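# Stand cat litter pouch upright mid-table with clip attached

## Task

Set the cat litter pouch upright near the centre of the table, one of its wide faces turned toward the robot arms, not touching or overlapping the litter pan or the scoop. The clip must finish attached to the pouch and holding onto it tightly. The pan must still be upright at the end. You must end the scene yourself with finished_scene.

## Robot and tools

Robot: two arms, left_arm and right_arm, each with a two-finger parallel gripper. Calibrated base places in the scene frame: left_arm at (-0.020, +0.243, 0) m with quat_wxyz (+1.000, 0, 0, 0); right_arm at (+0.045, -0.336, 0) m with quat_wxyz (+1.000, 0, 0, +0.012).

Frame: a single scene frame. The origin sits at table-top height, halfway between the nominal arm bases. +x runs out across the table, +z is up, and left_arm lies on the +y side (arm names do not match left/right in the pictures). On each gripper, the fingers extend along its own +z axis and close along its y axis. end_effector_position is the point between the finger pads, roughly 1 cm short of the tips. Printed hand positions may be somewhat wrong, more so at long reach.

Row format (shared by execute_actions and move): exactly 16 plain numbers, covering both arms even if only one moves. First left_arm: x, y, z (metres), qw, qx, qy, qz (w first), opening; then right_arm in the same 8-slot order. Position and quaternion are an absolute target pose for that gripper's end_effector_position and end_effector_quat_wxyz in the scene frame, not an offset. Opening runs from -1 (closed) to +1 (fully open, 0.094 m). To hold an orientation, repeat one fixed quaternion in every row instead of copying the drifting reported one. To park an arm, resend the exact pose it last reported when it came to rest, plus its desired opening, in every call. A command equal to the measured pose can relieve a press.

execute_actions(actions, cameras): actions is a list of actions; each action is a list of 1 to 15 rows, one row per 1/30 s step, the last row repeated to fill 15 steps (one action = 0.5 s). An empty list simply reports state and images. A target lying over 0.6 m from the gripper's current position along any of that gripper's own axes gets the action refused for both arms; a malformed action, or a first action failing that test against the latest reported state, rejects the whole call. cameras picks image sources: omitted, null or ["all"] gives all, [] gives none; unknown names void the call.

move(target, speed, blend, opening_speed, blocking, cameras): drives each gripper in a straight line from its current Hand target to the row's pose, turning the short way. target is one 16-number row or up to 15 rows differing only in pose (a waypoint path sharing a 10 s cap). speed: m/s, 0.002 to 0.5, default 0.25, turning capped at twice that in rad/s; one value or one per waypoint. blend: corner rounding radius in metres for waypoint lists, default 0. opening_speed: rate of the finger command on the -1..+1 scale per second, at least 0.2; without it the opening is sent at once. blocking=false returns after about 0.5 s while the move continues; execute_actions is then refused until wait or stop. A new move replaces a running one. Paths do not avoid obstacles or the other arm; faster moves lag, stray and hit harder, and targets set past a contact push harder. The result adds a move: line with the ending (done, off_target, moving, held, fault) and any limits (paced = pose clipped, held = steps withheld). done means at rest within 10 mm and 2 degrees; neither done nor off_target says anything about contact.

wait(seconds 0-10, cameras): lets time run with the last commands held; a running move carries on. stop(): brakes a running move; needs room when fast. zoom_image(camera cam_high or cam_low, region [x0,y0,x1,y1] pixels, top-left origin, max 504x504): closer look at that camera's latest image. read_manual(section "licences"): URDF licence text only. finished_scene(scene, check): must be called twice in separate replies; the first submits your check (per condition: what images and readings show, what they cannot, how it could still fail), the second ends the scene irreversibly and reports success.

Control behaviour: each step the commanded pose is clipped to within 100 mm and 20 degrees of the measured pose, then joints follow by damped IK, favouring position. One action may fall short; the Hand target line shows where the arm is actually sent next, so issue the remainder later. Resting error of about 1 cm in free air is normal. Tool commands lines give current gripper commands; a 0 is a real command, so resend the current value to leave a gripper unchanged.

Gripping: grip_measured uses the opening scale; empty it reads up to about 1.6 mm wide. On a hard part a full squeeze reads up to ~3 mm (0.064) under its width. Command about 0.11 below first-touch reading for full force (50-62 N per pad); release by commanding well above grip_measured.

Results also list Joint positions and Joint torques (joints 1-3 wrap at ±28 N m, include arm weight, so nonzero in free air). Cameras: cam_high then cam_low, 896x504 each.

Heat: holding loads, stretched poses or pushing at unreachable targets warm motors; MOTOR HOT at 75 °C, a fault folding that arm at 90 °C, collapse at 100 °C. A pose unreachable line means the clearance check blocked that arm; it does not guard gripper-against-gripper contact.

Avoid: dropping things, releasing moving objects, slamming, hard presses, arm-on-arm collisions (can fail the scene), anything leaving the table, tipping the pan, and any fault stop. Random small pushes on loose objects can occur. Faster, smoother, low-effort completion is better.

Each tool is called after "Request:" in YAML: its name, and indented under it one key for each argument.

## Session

Scene 1 was solved. Now look at scene 2.

Request:
execute_actions:
  actions: []

Scene clock: 0.00 s.
left_arm: end_effector_position=(+0.1519, +0.5698, +0.2659) grip_measured=+1.000 end_effector_quat_wxyz=(+0.338, -0.338, +0.681, +0.554) | right_arm: end_effector_position=(+0.6353, -0.0179, +0.2438) grip_measured=+1.000 end_effector_quat_wxyz=(+0.546, -0.363, +0.743, -0.134)
Joint positions: left_arm=[0.766 1.104 0.682 0.213 -0.708 0.426 0.094] | right_arm=[0.557 2.307 2.156 -0.25 0.34 -0.554 0.094]
Joint velocities: left_arm=[-0.007 0.002 0.002 0.022 0.007 -0.037 0] | right_arm=[-0.002 -0.002 -0.007 -0.066 -0.007 -0.051 0]
Joint torques (N m): no reading
Motor temperatures (°C): left_arm=[29 30 34 29 28 30 28] | right_arm=[27 33 31 27 26 27 28]
Heat: left arm: 34 °C; right arm: 33 °C.
Hand target: left_arm +0.1513, +0.5695, +0.2713; +0.343, -0.341, +0.676, +0.555 | right_arm +0.6347, -0.0183, +0.2517; +0.552, -0.358, +0.742, -0.131
Tool commands: left_gripper/opening=+1.0 right_gripper/opening=+1.0

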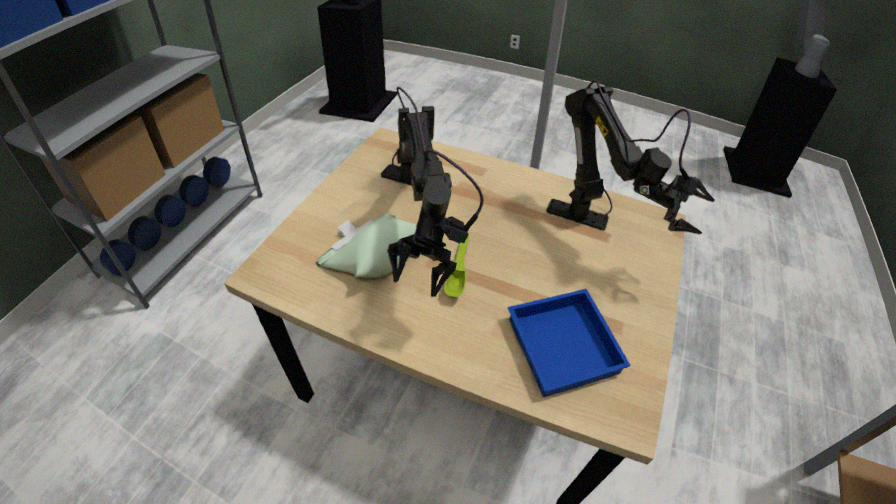

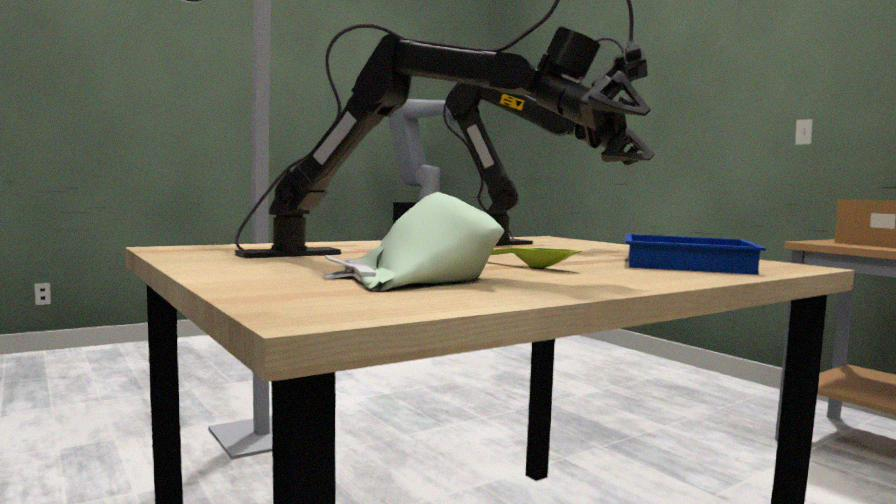

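Request:
zoom_image:
  camera: "cam_high"
  region: [290, 180, 510, 320]

Request:
zoom_image:
  camera: "cam_low"
  region: [300, 170, 600, 310]

Scaled by 2.291.

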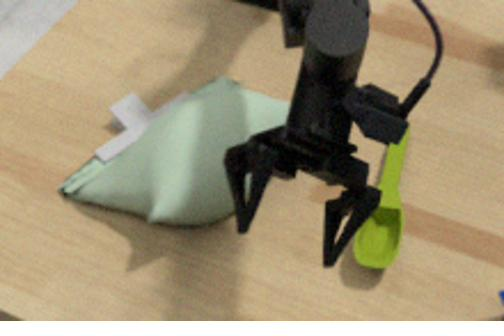

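Scaled by 1.680.

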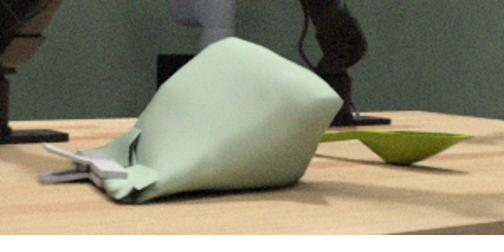

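Request:
move:
  target:
    - [0.31, 0.35, 0.28, 0.1856, -0.2411, 0.904, 0.3003, 1.0, 0.54, -0.21, 0.31, 0.552, -0.358, 0.742, -0.131, 1.0]
    - [0.29, -0.03, 0.13, 0.0, -0.1045, 0.9945, 0.0, 1.0, 0.45, -0.40, 0.33, 0.552, -0.358, 0.742, -0.131, 1.0]
  blend: [0.06, 0.0]
  speed: 0.35

Scene clock: 12.07 s.
left_arm: end_effector_position=(+0.2714, -0.0280, +0.1324) grip_measured=+1.000 end_effector_quat_wxyz=(-0.018, -0.114, +0.993, +0.023) | right_arm: end_effector_position=(+0.4503, -0.4018, +0.3306) grip_measured=+1.000 end_effector_quat_wxyz=(+0.552, -0.360, +0.739, -0.144)
Joint positions: left_arm=[-0.752 2.142 2.061 -1.546 -0.002 -0.981 0.094] | right_arm=[-0.416 1.301 1.255 -0.376 -0.549 -0.938 0.094]
Joint velocities: left_arm=[0.012 -0.007 -0.002 0.081 0.037 0.051 0] | right_arm=[0.012 -0.002 -0.022 0.007 -0.037 -0.095 0]
Joint torques (N m): left_arm=[0.31 -9.39 8.08 0.38 -0.01 -0.03] | right_arm=[-0.61 -5.74 7.21 1.45 -0.37 -0.03]
Motor temperatures (°C): left_arm=[29 31 37 31 28 30 28] | right_arm=[27 42 33 31 26 27 28]
Heat: left arm: 37 °C; right arm: 42 °C.
Hand target: left_arm +0.2771, -0.0308, +0.1332; -0.013, -0.120, +0.993, +0.016 | right_arm +0.4450, -0.3993, +0.3320; +0.552, -0.361, +0.739, -0.137
Off the commanded pose: left_arm 0.019 m, 3 deg | right_arm 0.002 m, 2 deg.
move: off_target (left_arm)

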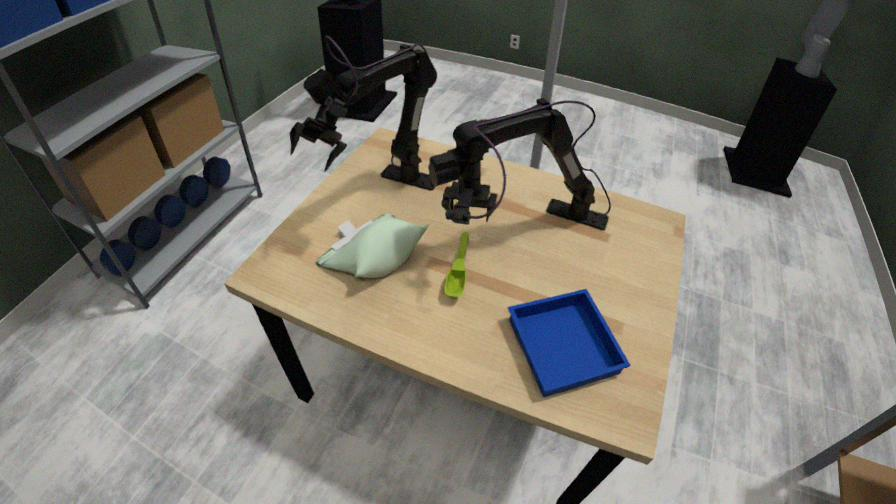

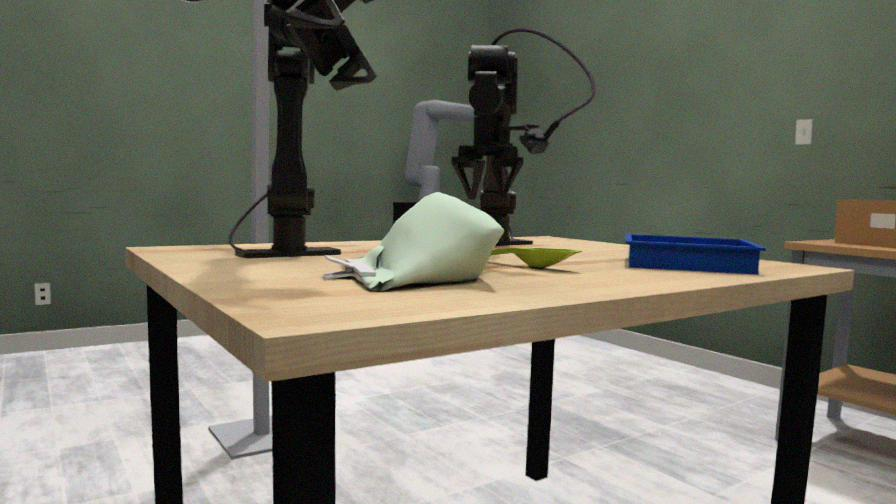

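Request:
zoom_image:
  camera: "cam_high"
  region: [300, 190, 500, 310]

Request:
zoom_image:
  camera: "cam_low"
  region: [310, 180, 600, 300]

Scaled by 2.520.

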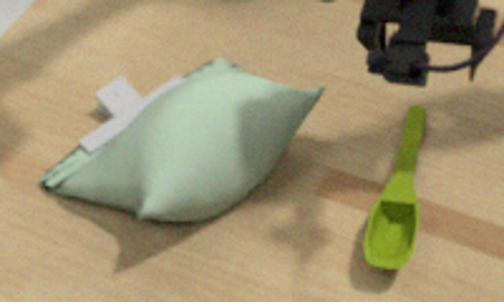

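Scaled by 1.738.

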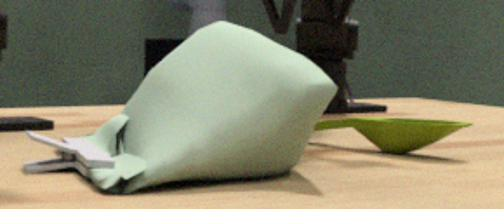

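Request:
zoom_image:
  camera: "cam_low"
  region: [315, 230, 415, 300]

Request:
zoom_image:
  camera: "cam_high"
  region: [305, 200, 405, 280]

Scaled by 5.040.

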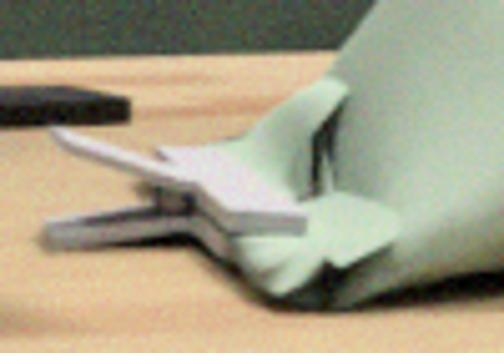

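Scaled by 5.040.

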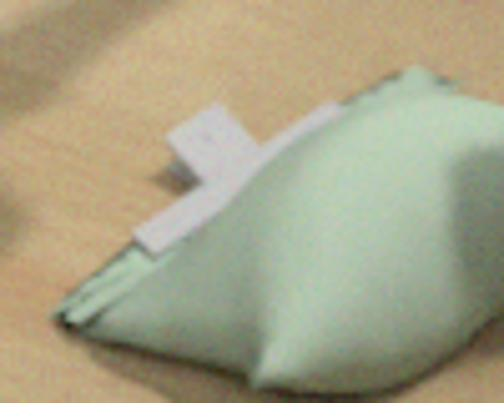

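Request:
move:
  target: [0.29, -0.031, 0.022, 0.0, -0.1245, 0.9922, 0.0, 0.4, 0.60, -0.315, 0.20, 0.1305, 0.0, 0.9914, 0.0, -1.0]
  speed: 0.3

Scene clock: 23.40 s.
left_arm: end_effector_position=(+0.2885, -0.0333, +0.0315) grip_measured=+0.401 end_effector_quat_wxyz=(+0.005, -0.123, +0.992, -0.007) | right_arm: end_effector_position=(+0.6007, -0.3211, +0.1982) grip_measured=-0.992 end_effector_quat_wxyz=(+0.240, +0.005, +0.971, +0.004)
Joint positions: left_arm=[-0.732 2.15 1.672 -1.076 0.001 -0.979 0.066] | right_arm=[0.003 2.497 2.85 -1.438 0.008 0.036 0]
Joint velocities: left_arm=[0.012 -0.007 -0.012 -0.022 -0.125 -0.007 0] | right_arm=[-0.002 -0.007 0.002 -0.081 -0.081 0.022 0.001]
Joint torques (N m): left_arm=[0.38 -9.06 5.35 0.53 -0.02 0.08] | right_arm=[0.59 -11.49 7.71 0.89 -0.14 0.1]
Motor temperatures (°C): left_arm=[29 34 37 31 28 30 28] | right_arm=[27 40 36 33 26 27 28]
Heat: left arm: 37 °C; right arm: 40 °C.
Hand target: left_arm +0.2887, -0.0303, +0.0217; -0.001, -0.124, +0.992, -0.001 | right_arm +0.6019, -0.3163, +0.1959; +0.239, +0.005, +0.971, +0.009
Off the commanded pose: left_arm 0.010 m, 1 deg | right_arm 0.006 m, 13 deg.
elbow stopped short (right arm): the move would have taken joint 3 (elbow) straighter than the controller allows.
move: off_target (right_arm)

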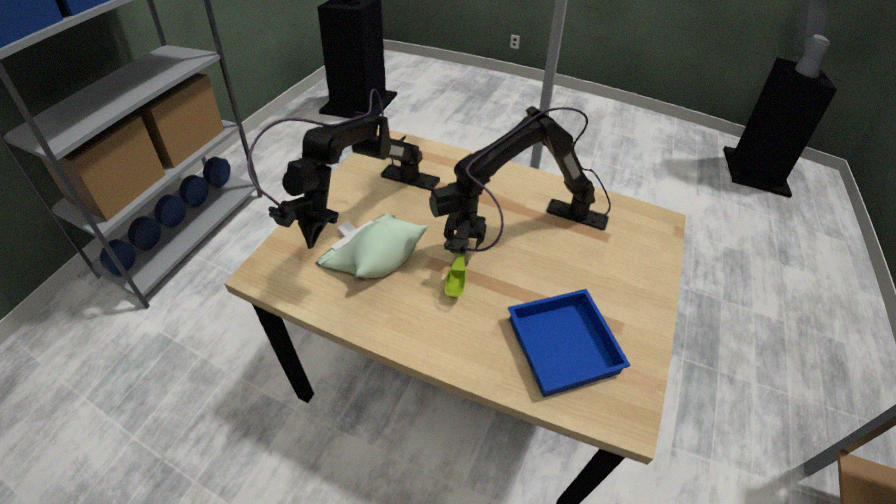

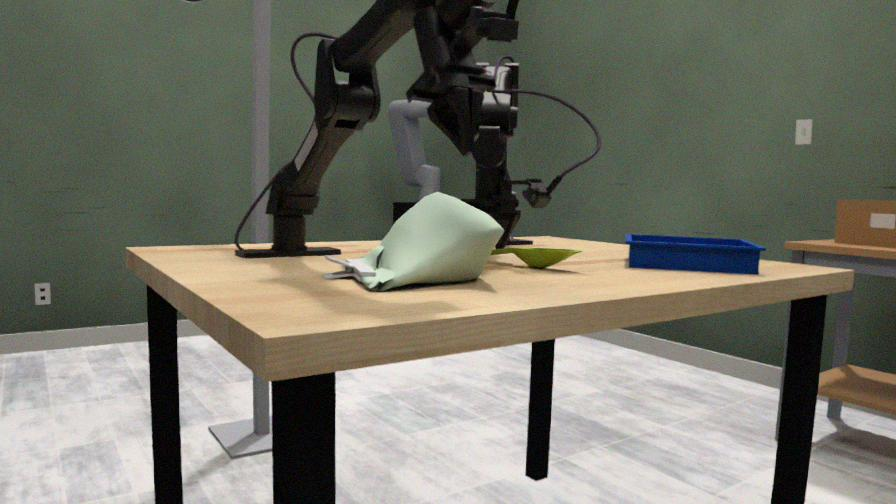

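Request:
zoom_image:
  camera: "cam_high"
  region: [410, 190, 520, 310]

Request:
zoom_image:
  camera: "cam_low"
  region: [440, 170, 600, 290]

Scaled by 4.200.

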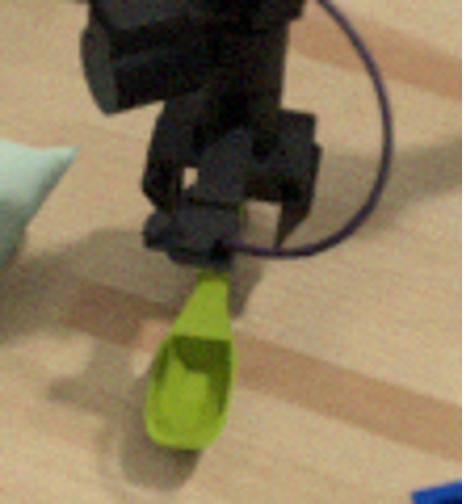

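Scaled by 3.150.

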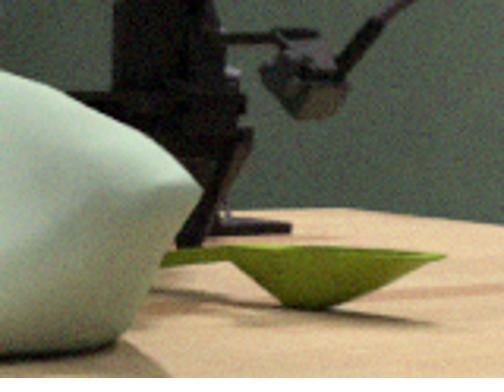

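Request:
move:
  target: [0.29, -0.030, 0.006, 0.0, -0.1245, 0.9922, 0.0, 0.4, 0.588, -0.316, 0.036, 0.1305, 0.0, 0.9914, 0.0, -1.0]
  speed: 0.15

Scene clock: 25.57 s.
left_arm: end_effector_position=(+0.2894, -0.0341, +0.0171) grip_measured=+0.401 end_effector_quat_wxyz=(+0.006, -0.123, +0.992, -0.008) | right_arm: end_effector_position=(+0.5899, -0.3198, +0.0471) grip_measured=-0.992 end_effector_quat_wxyz=(+0.137, +0.004, +0.991, +0.000)
Joint positions: left_arm=[-0.732 2.167 1.639 -1.023 0.001 -0.979 0.066] | right_arm=[0.006 2.464 2.233 -1.065 0.008 0.037 0]
Joint velocities: left_arm=[0.022 -0.007 -0.022 -0.037 -0.007 0.007 0.001] | right_arm=[0.007 0.002 0.017 -0.051 -0.022 -0.066 0.001]
Joint torques (N m): left_arm=[0.7 -8.91 5.12 0.53 -0.05 0.04] | right_arm=[0.58 -12.22 5.29 0.77 -0.04 0.07]
Motor temperatures (°C): left_arm=[29 34 37 31 28 30 28] | right_arm=[27 41 35 33 26 27 28]
Heat: left arm: 37 °C; right arm: 41 °C.
Hand target: left_arm +0.2896, -0.0298, +0.0064; +0.000, -0.125, +0.992, +0.000 | right_arm +0.5888, -0.3158, +0.0355; +0.130, +0.002, +0.991, +0.000
Off the commanded pose: left_arm 0.012 m, 1 deg | right_arm 0.012 m, 1 deg.
move: off_target (left_arm, right_arm)

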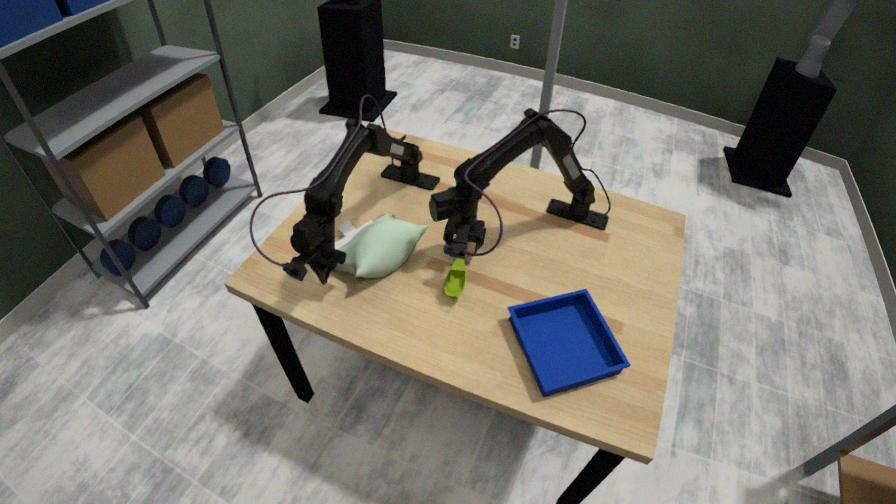

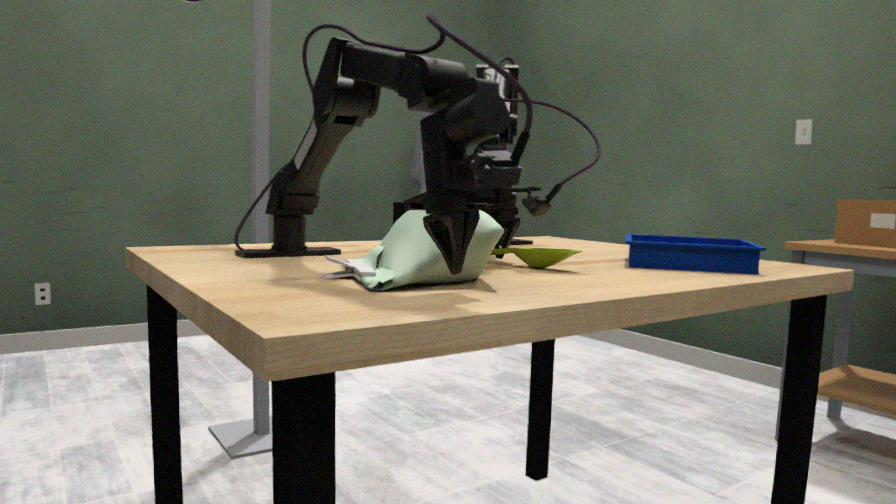

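Request:
move:
  target: [0.29, -0.030, 0.006, 0.0, -0.1245, 0.9922, 0.0, -1.0, 0.45, -0.318, 0.028, 0.1305, 0.0, 0.9914, 0.0, -1.0]
  speed: 0.12
  opening_speed: 1.2

Scene clock: 27.37 s.
left_arm: end_effector_position=(+0.2895, -0.0342, +0.0171) grip_measured=-0.570 end_effector_quat_wxyz=(+0.006, -0.123, +0.992, -0.008) | right_arm: end_effector_position=(+0.4916, -0.3241, +0.0502) grip_measured=-0.992 end_effector_quat_wxyz=(+0.202, +0.011, +0.979, -0.003)
Joint positions: left_arm=[-0.732 2.167 1.639 -1.023 0.001 -0.978 0.02] | right_arm=[0.009 1.928 1.333 -0.57 0.023 0.05 0]
Joint velocities: left_arm=[0.012 -0.012 -0.007 -0.095 -0.051 -0.051 -0.001] | right_arm=[-0.012 0.012 -0.017 -0.022 -0.037 -0.007 -0.001]
Joint torques (N m): left_arm=[0.72 -8.77 5.33 0.58 0 0.05] | right_arm=[1.4 -9.61 3 -0.11 -0.16 -0.05]
Motor temperatures (°C): left_arm=[29 35 37 31 28 30 28] | right_arm=[27 42 35 32 26 27 28]
Heat: left arm: 37 °C; right arm: 42 °C.
Hand target: left_arm +0.2897, -0.0299, +0.0063; +0.000, -0.125, +0.992, +0.000 | right_arm +0.4531, -0.3166, +0.0300; +0.131, +0.000, +0.991, +0.000
Off the commanded pose: left_arm 0.012 m, 1 deg | right_arm 0.048 m, 8 deg.
move: off_target (left_arm, right_arm)

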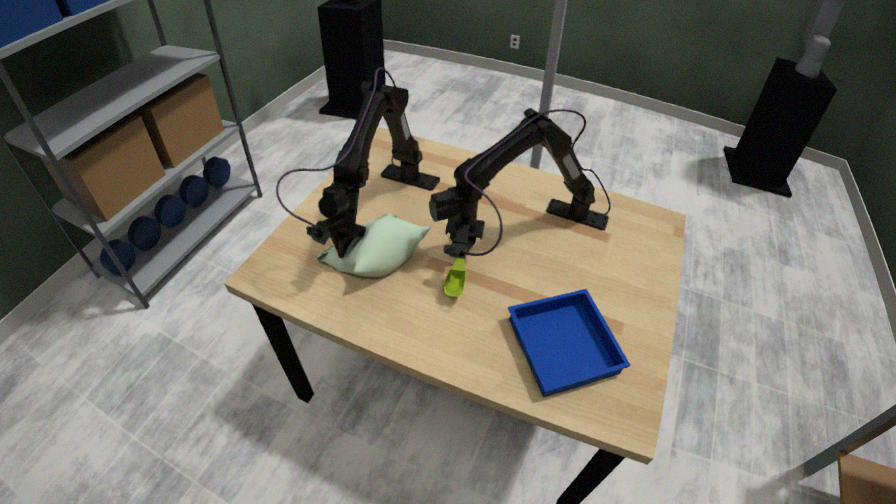

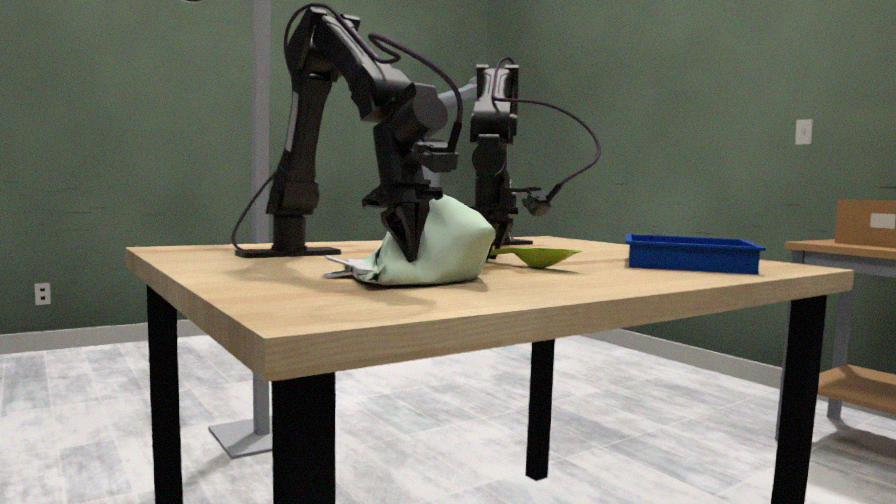

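Request:
zoom_image:
  camera: "cam_high"
  region: [290, 180, 450, 300]

Request:
zoom_image:
  camera: "cam_low"
  region: [310, 180, 520, 300]

Scaled by 3.150.

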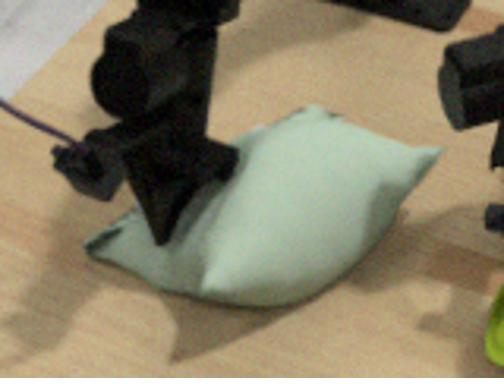

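Scaled by 2.400.

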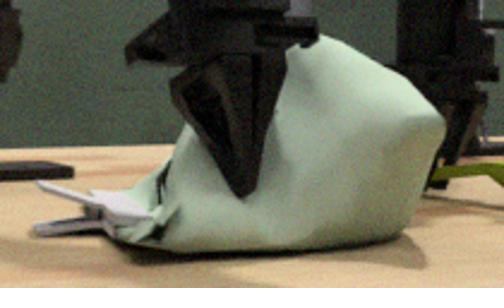

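Request:
move:
  target:
    - [0.28, -0.01, 0.08, 0.0, -0.1245, 0.9922, 0.0, -1.0, 0.42, -0.315, 0.028, 0.1305, 0.0, 0.9914, 0.0, -1.0]
    - [0.255, 0.08, 0.12, 0.0, -0.1245, 0.9922, 0.0, -1.0, 0.39, -0.312, 0.028, 0.1305, 0.0, 0.9914, 0.0, -1.0]
    - [0.17, 0.40, 0.12, 0.0, -0.1245, 0.9922, 0.0, -1.0, 0.33, -0.308, 0.028, 0.1305, 0.0, 0.9914, 0.0, -1.0]
  blend: [0.03, 0.03, 0.0]
  speed: [0.12, 0.25, 0.3]

Scene clock: 31.20 s.
left_arm: end_effector_position=(+0.1721, +0.3923, +0.1170) grip_measured=-0.570 end_effector_quat_wxyz=(-0.002, -0.126, +0.992, -0.017) | right_arm: end_effector_position=(+0.3789, -0.3160, +0.0549) grip_measured=-0.992 end_effector_quat_wxyz=(+0.218, +0.015, +0.976, -0.014)
Joint positions: left_arm=[0.678 1.484 1.179 -1.287 0.027 0.425 0.02] | right_arm=[0.072 1.493 0.837 -0.481 0.075 0.111 0]
Joint velocities: left_arm=[0.002 -0.027 0.002 0.037 0.066 0.037 0] | right_arm=[-0.022 0.007 0.012 0.022 -0.037 -0.022 -0.001]
Joint torques (N m): left_arm=[0.27 -4.16 8.4 0.31 0.16 0.06] | right_arm=[1.85 -5.38 2.84 -0.19 -0.51 0.06]
Motor temperatures (°C): left_arm=[29 35 37 30 28 30 28] | right_arm=[27 41 34 31 26 27 28]
Heat: left arm: 37 °C; right arm: 41 °C.
Hand target: left_arm +0.1776, +0.3948, +0.1220; +0.008, -0.125, +0.992, -0.019 | right_arm +0.3334, -0.3070, +0.0298; +0.131, +0.003, +0.991, +0.000
Off the commanded pose: left_arm 0.009 m, 2 deg | right_arm 0.056 m, 10 deg.
move: off_target (right_arm)

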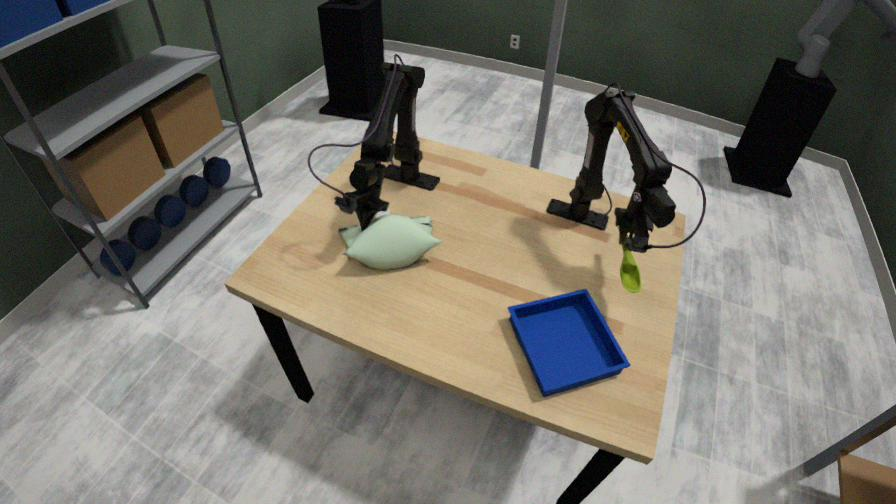

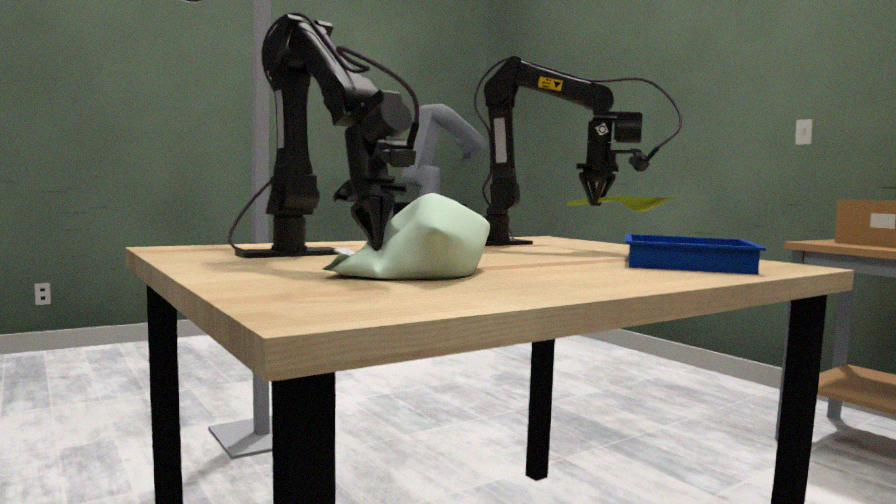

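Request:
zoom_image:
  camera: "cam_high"
  region: [310, 170, 470, 290]

Request:
zoom_image:
  camera: "cam_low"
  region: [310, 180, 520, 300]

Scaled by 3.150.

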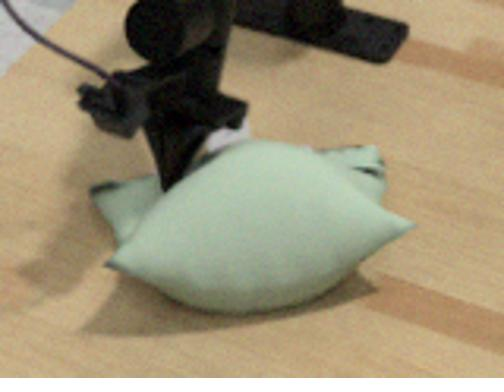

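Scaled by 2.400.

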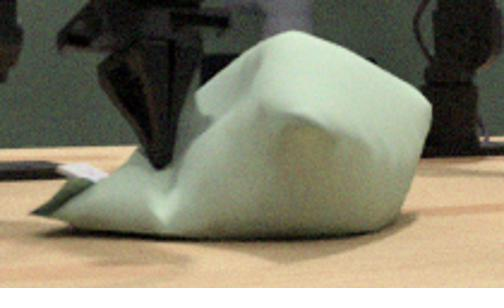

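Request:
move:
  target: [0.17, 0.40, 0.006, 0.0, -0.1245, 0.9922, 0.0, -1.0, 0.255, -0.28, 0.028, 0.1305, 0.0, 0.9914, 0.0, -1.0]
  speed: 0.1

Scene clock: 33.93 s.
left_arm: end_effector_position=(+0.1665, +0.3935, +0.0144) grip_measured=-0.570 end_effector_quat_wxyz=(-0.006, -0.124, +0.992, -0.008) | right_arm: end_effector_position=(+0.2610, -0.2772, +0.0293) grip_measured=-0.992 end_effector_quat_wxyz=(+0.132, +0.002, +0.991, +0.000)
Joint positions: left_arm=[0.682 1.581 0.846 -0.854 0.007 0.435 0.02] | right_arm=[0.304 1.22 0.584 -0.684 0.084 0.321 0]
Joint velocities: left_arm=[0.002 0.027 -0.007 0.007 0.066 -0.007 0] | right_arm=[-0.007 -0.007 -0.022 0.007 -0.051 -0.051 0.001]
Joint torques (N m): left_arm=[0.47 -3.59 4.44 1.03 -0.08 0.05] | right_arm=[0.54 -3.99 4.71 0.5 -0.11 0.07]
Motor temperatures (°C): left_arm=[29 34 37 30 28 30 29] | right_arm=[27 40 34 31 26 27 28]
Heat: left arm: 37 °C; right arm: 40 °C.
Hand target: left_arm +0.1688, +0.3989, +0.0064; +0.000, -0.125, +0.992, +0.000 | right_arm +0.2548, -0.2770, +0.0276; +0.128, +0.002, +0.992, +0.001
Off the commanded pose: left_arm 0.011 m, 1 deg | right_arm 0.007 m, 0 deg.
move: off_target (left_arm)

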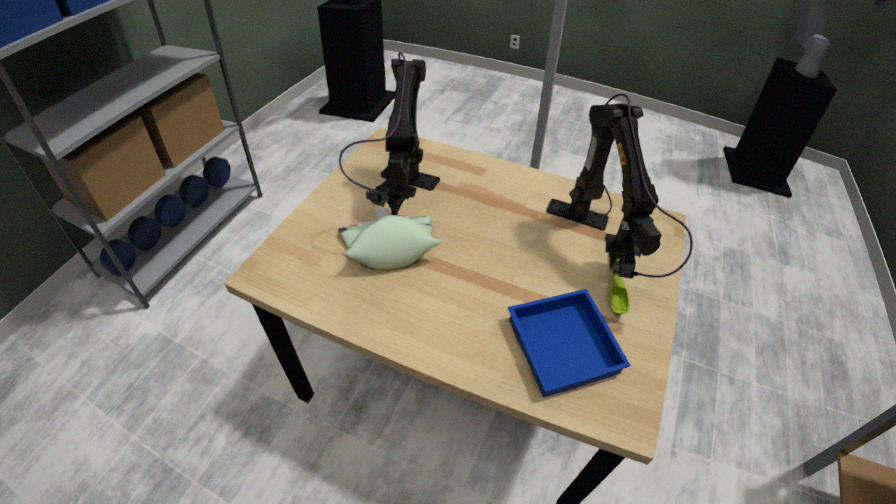

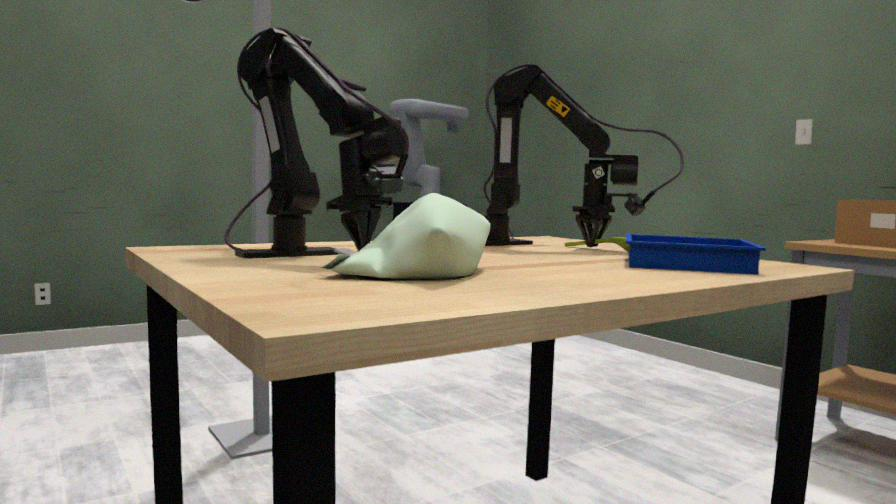

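Request:
zoom_image:
  camera: "cam_high"
  region: [310, 160, 470, 280]

Request:
zoom_image:
  camera: "cam_low"
  region: [310, 180, 520, 300]

Request:
zoom_image:
  camera: "cam_high"
  region: [570, 210, 700, 330]

Scaled by 3.150.

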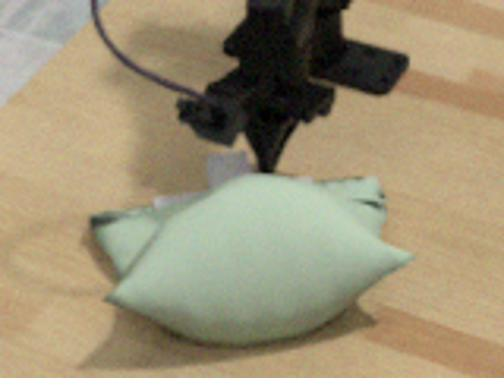

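Scaled by 2.400.

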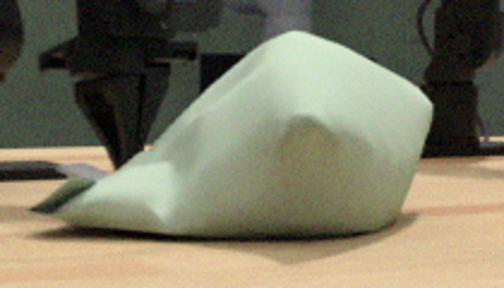

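Scaled by 3.877.

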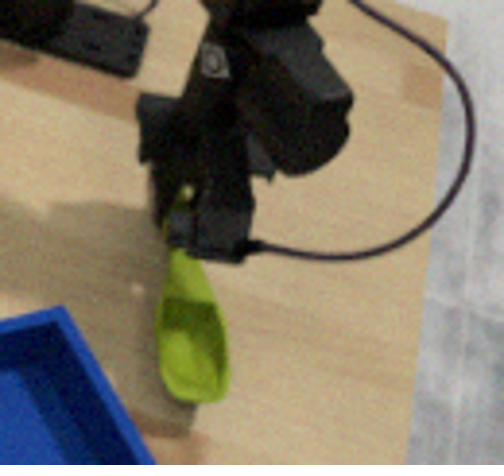

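Request:
zoom_image:
  camera: "cam_high"
  region: [335, 195, 445, 265]

Request:
zoom_image:
  camera: "cam_low"
  region: [315, 230, 395, 290]

Scaled by 4.582.

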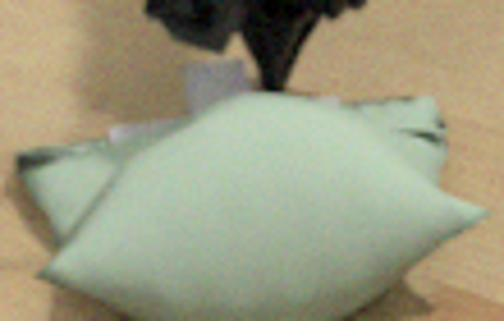

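Scaled by 6.300.

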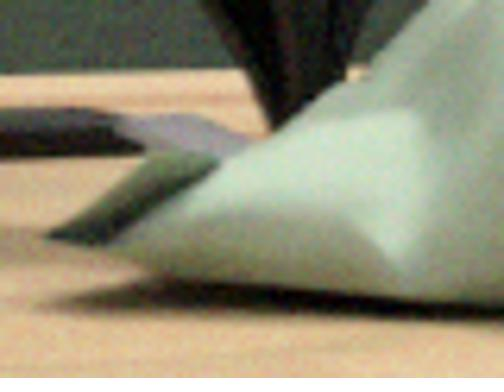

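Request:
zoom_image:
  camera: "cam_high"
  region: [400, 200, 456, 256]

Scaled by 9.000.

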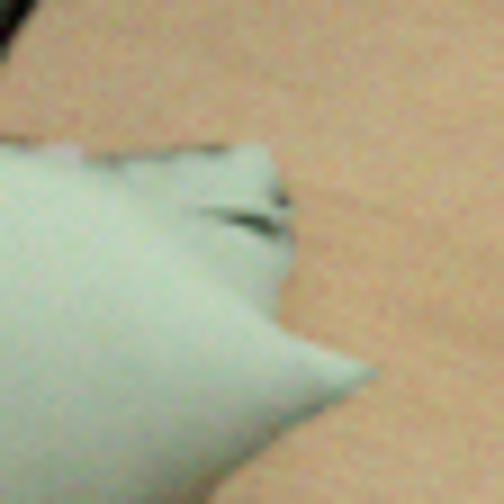

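Request:
move:
  target: [0.17, 0.40, 0.006, 0.0, -0.1245, 0.9922, 0.0, 0.4, 0.25, -0.285, 0.18, 0.1305, 0.0, 0.9914, 0.0, -1.0]
  speed: 0.25
  opening_speed: 2.0

Scene clock: 43.87 s.
left_arm: end_effector_position=(+0.1717, +0.3986, +0.0102) grip_measured=+0.399 end_effector_quat_wxyz=(+0.003, -0.123, +0.992, +0.000) | right_arm: end_effector_position=(+0.2475, -0.2844, +0.1753) grip_measured=-0.992 end_effector_quat_wxyz=(+0.128, -0.001, +0.992, -0.002)
Joint positions: left_arm=[0.682 1.595 0.841 -0.813 0.004 0.435 0.066] | right_arm=[0.29 1.116 1.116 -1.328 0.082 0.301 0]
Joint velocities: left_arm=[-0.007 0.017 0.017 -0.066 0.051 0.007 0.001] | right_arm=[-0.002 0.002 -0.007 0.007 0.051 -0.051 -0.001]
Joint torques (N m): left_arm=[0.44 -4.18 4.81 0.57 -0.03 0.04] | right_arm=[-1.21 -1.66 7.66 0.45 -0.03 -0.1]
Motor temperatures (°C): left_arm=[29 32 36 31 28 30 29] | right_arm=[27 38 34 30 26 27 28]
Heat: left arm: 36 °C; right arm: 38 °C.
Hand target: left_arm +0.1699, +0.3998, +0.0059; +0.000, -0.124, +0.992, +0.000 | right_arm +0.2491, -0.2852, +0.1801; +0.131, +0.000, +0.991, +0.000
Off the commanded pose: left_arm 0.005 m, 0 deg | right_arm 0.005 m, 0 deg.
move: done

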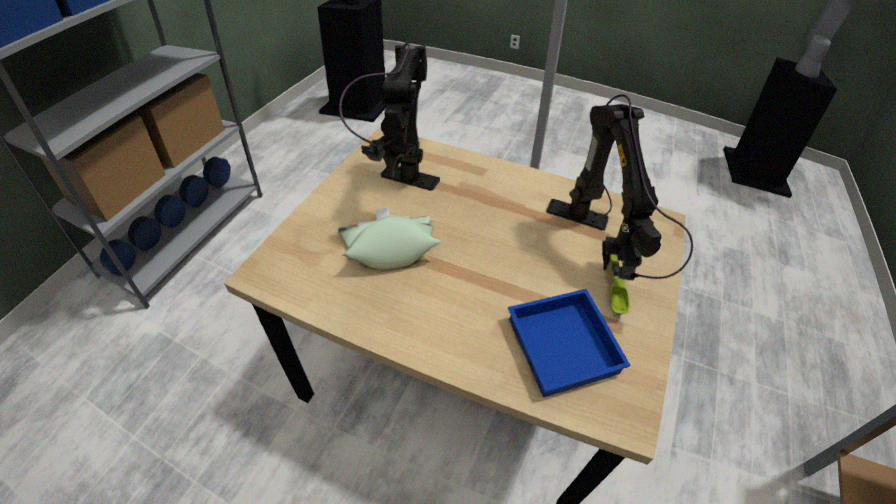

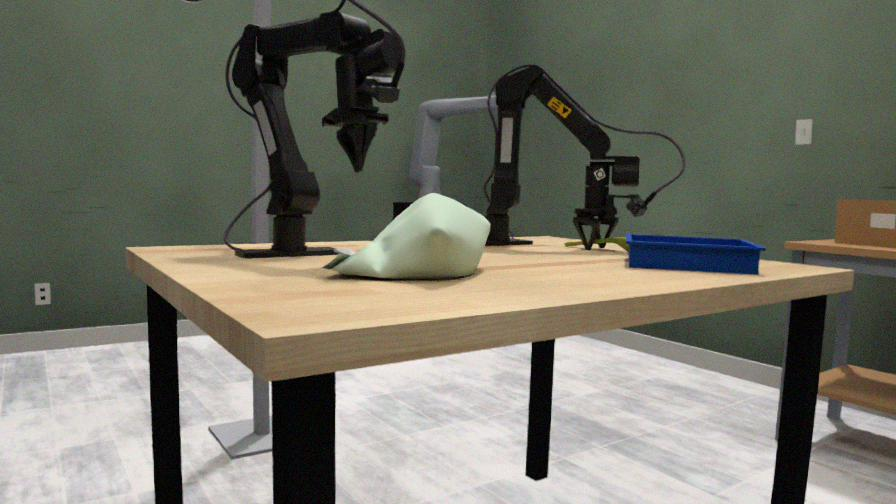

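Request:
zoom_image:
  camera: "cam_high"
  region: [330, 195, 450, 275]

Request:
zoom_image:
  camera: "cam_low"
  region: [315, 220, 415, 290]

Scaled by 4.200.

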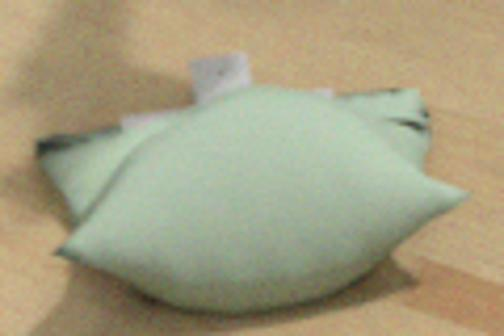

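Scaled by 5.040.

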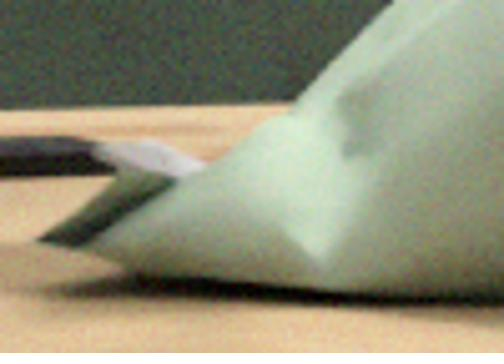

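Request:
move:
  target:
    - [0.172, 0.40, 0.10, 0.0, -0.1245, 0.9922, 0.0, 1.0, 0.27, -0.30, 0.22, 0.2596, 0.0, 0.9657, 0.0, -1.0]
    - [0.27, 0.15, 0.22, 0.2479, 0.3384, 0.89, 0.1801, 1.0, 0.32, -0.33, 0.30, 0.3827, 0.0, 0.9239, 0.0, -1.0]
    - [0.206, -0.151, 0.13, 0.4167, 0.6934, 0.5038, 0.3028, 1.0, 0.36, -0.36, 0.33, 0.3827, 0.0, 0.9239, 0.0, -1.0]
    - [0.206, -0.151, 0.055, 0.4167, 0.6934, 0.5038, 0.3028, 1.0, 0.36, -0.36, 0.33, 0.3827, 0.0, 0.9239, 0.0, -1.0]
  blend: [0.03, 0.06, 0.02, 0.0]
  speed: [0.3, 0.4, 0.4, 0.15]
  opening_speed: 3.0

Scene clock: 49.23 s.
left_arm: end_effector_position=(+0.2012, -0.1476, +0.0559) grip_measured=+0.999 end_effector_quat_wxyz=(+0.407, +0.708, +0.492, +0.302) | right_arm: end_effector_position=(+0.3589, -0.3624, +0.3236) grip_measured=-0.992 end_effector_quat_wxyz=(+0.380, -0.005, +0.925, -0.003)
Joint positions: left_arm=[-1.361 1.939 0.957 0.152 -0.851 0.913 0.094] | right_arm=[-0.167 1.215 1.538 -1.119 -0.098 -0.113 0]
Joint velocities: left_arm=[-0.007 0.012 0.002 0.037 -0.037 -0.007 0] | right_arm=[0.007 -0.002 -0.012 0.007 -0.007 -0.022 0]
Joint torques (N m): left_arm=[0.28 -7.28 4.97 1.54 -0.36 -0.01] | right_arm=[-0.75 -2.54 8.47 1.33 -0.2 -0.11]
Motor temperatures (°C): left_arm=[29 33 36 31 28 30 29] | right_arm=[27 37 35 31 26 27 28]
Heat: left arm: 36 °C; right arm: 37 °C.
Hand target: left_arm +0.2020, -0.1444, +0.0497; +0.403, +0.708, +0.493, +0.305 | right_arm +0.3587, -0.3635, +0.3317; +0.386, -0.006, +0.922, -0.003
Off the commanded pose: left_arm 0.006 m, 2 deg | right_arm 0.007 m, 1 deg.
move: done

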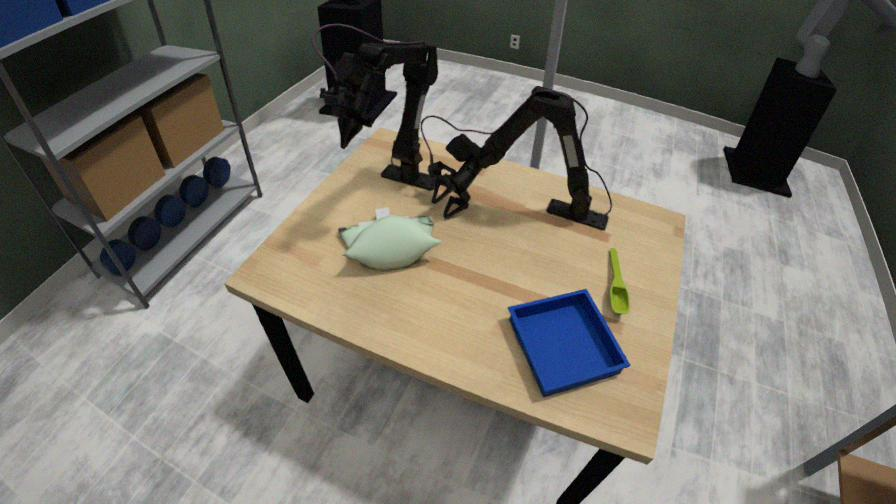

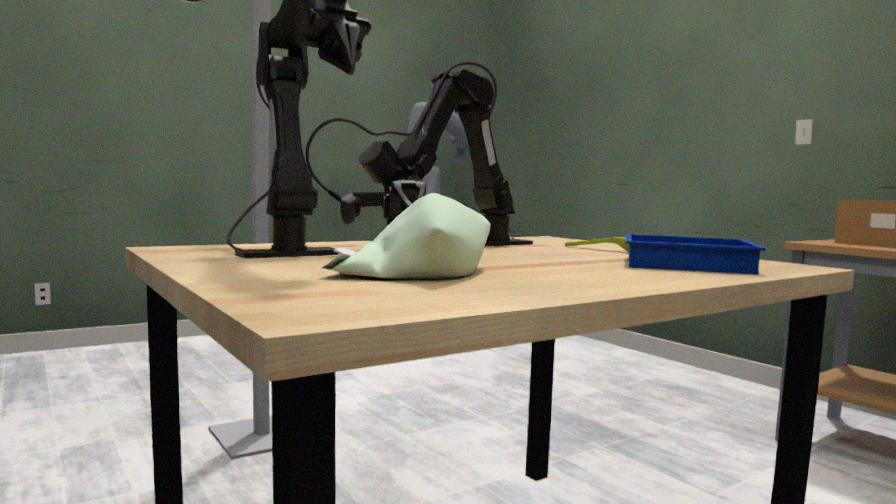

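Request:
zoom_image:
  camera: "cam_high"
  region: [390, 160, 490, 260]

Request:
zoom_image:
  camera: "cam_high"
  region: [410, 190, 470, 250]

Scaled by 5.040.

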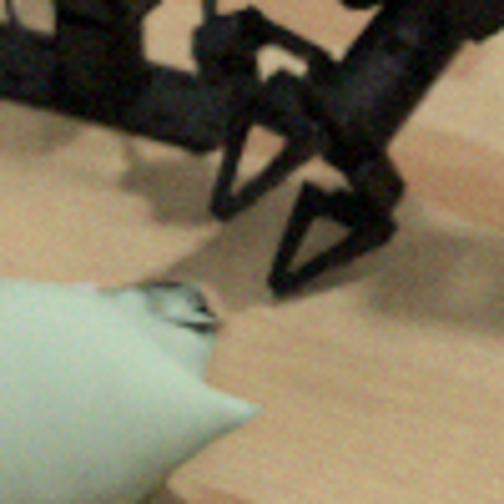

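Scaled by 8.400.

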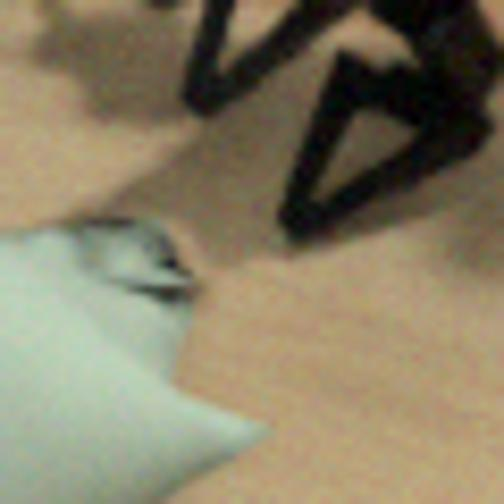

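Request:
move:
  target: [0.254, -0.181, 0.049, 0.4167, 0.6934, 0.5038, 0.3028, 1.0, 0.36, -0.36, 0.33, 0.3827, 0.0, 0.9239, 0.0, -1.0]
  speed: 0.08

Scene clock: 51.73 s.
left_arm: end_effector_position=(+0.2460, -0.1742, +0.0494) grip_measured=+0.999 end_effector_quat_wxyz=(+0.408, +0.702, +0.496, +0.309) | right_arm: end_effector_position=(+0.3597, -0.3625, +0.3220) grip_measured=-0.992 end_effector_quat_wxyz=(+0.377, +0.001, +0.926, -0.001)
Joint positions: left_arm=[-1.268 2.074 1.109 0.209 -0.805 1.006 0.094] | right_arm=[-0.167 1.22 1.538 -1.12 -0.098 -0.1 0]
Joint velocities: left_arm=[-0.007 -0.012 0.002 0.022 0.081 -0.022 -0.001] | right_arm=[-0.002 -0.017 0.012 0.007 -0.051 -0.066 0]
Joint torques (N m): left_arm=[1.18 -7.68 8.36 1.85 -0.14 -0.04] | right_arm=[0.98 -2.4 8.53 1.29 -0.09 0.08]
Motor temperatures (°C): left_arm=[29 33 36 31 28 30 29] | right_arm=[27 37 35 31 26 27 28]
Heat: left arm: 36 °C; right arm: 37 °C.
Hand target: left_arm +0.2533, -0.1813, +0.0483; +0.417, +0.694, +0.504, +0.302 | right_arm +0.3598, -0.3600, +0.3299; +0.383, +0.000, +0.924, +0.000
Off the commanded pose: left_arm 0.011 m, 2 deg | right_arm 0.008 m, 1 deg.
move: off_target (left_arm)

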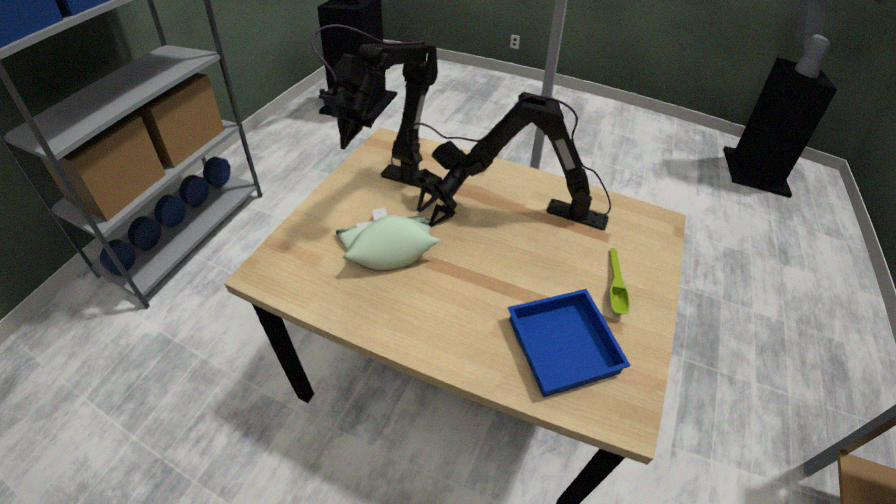

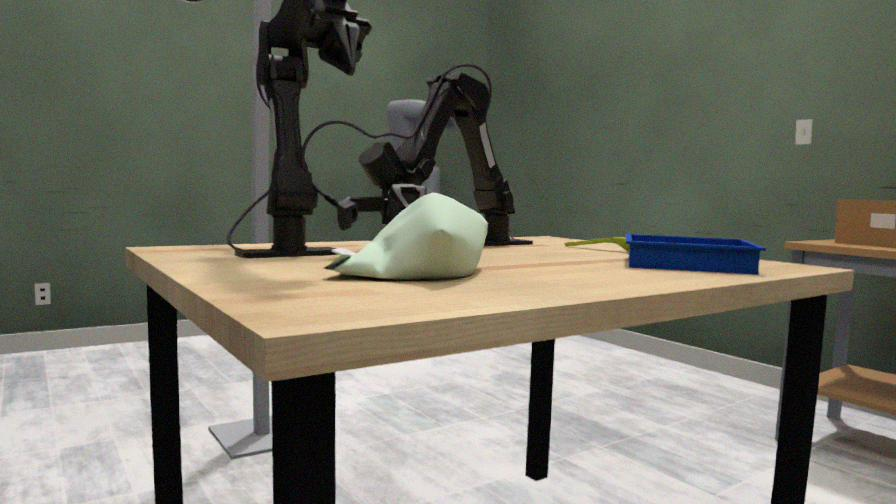

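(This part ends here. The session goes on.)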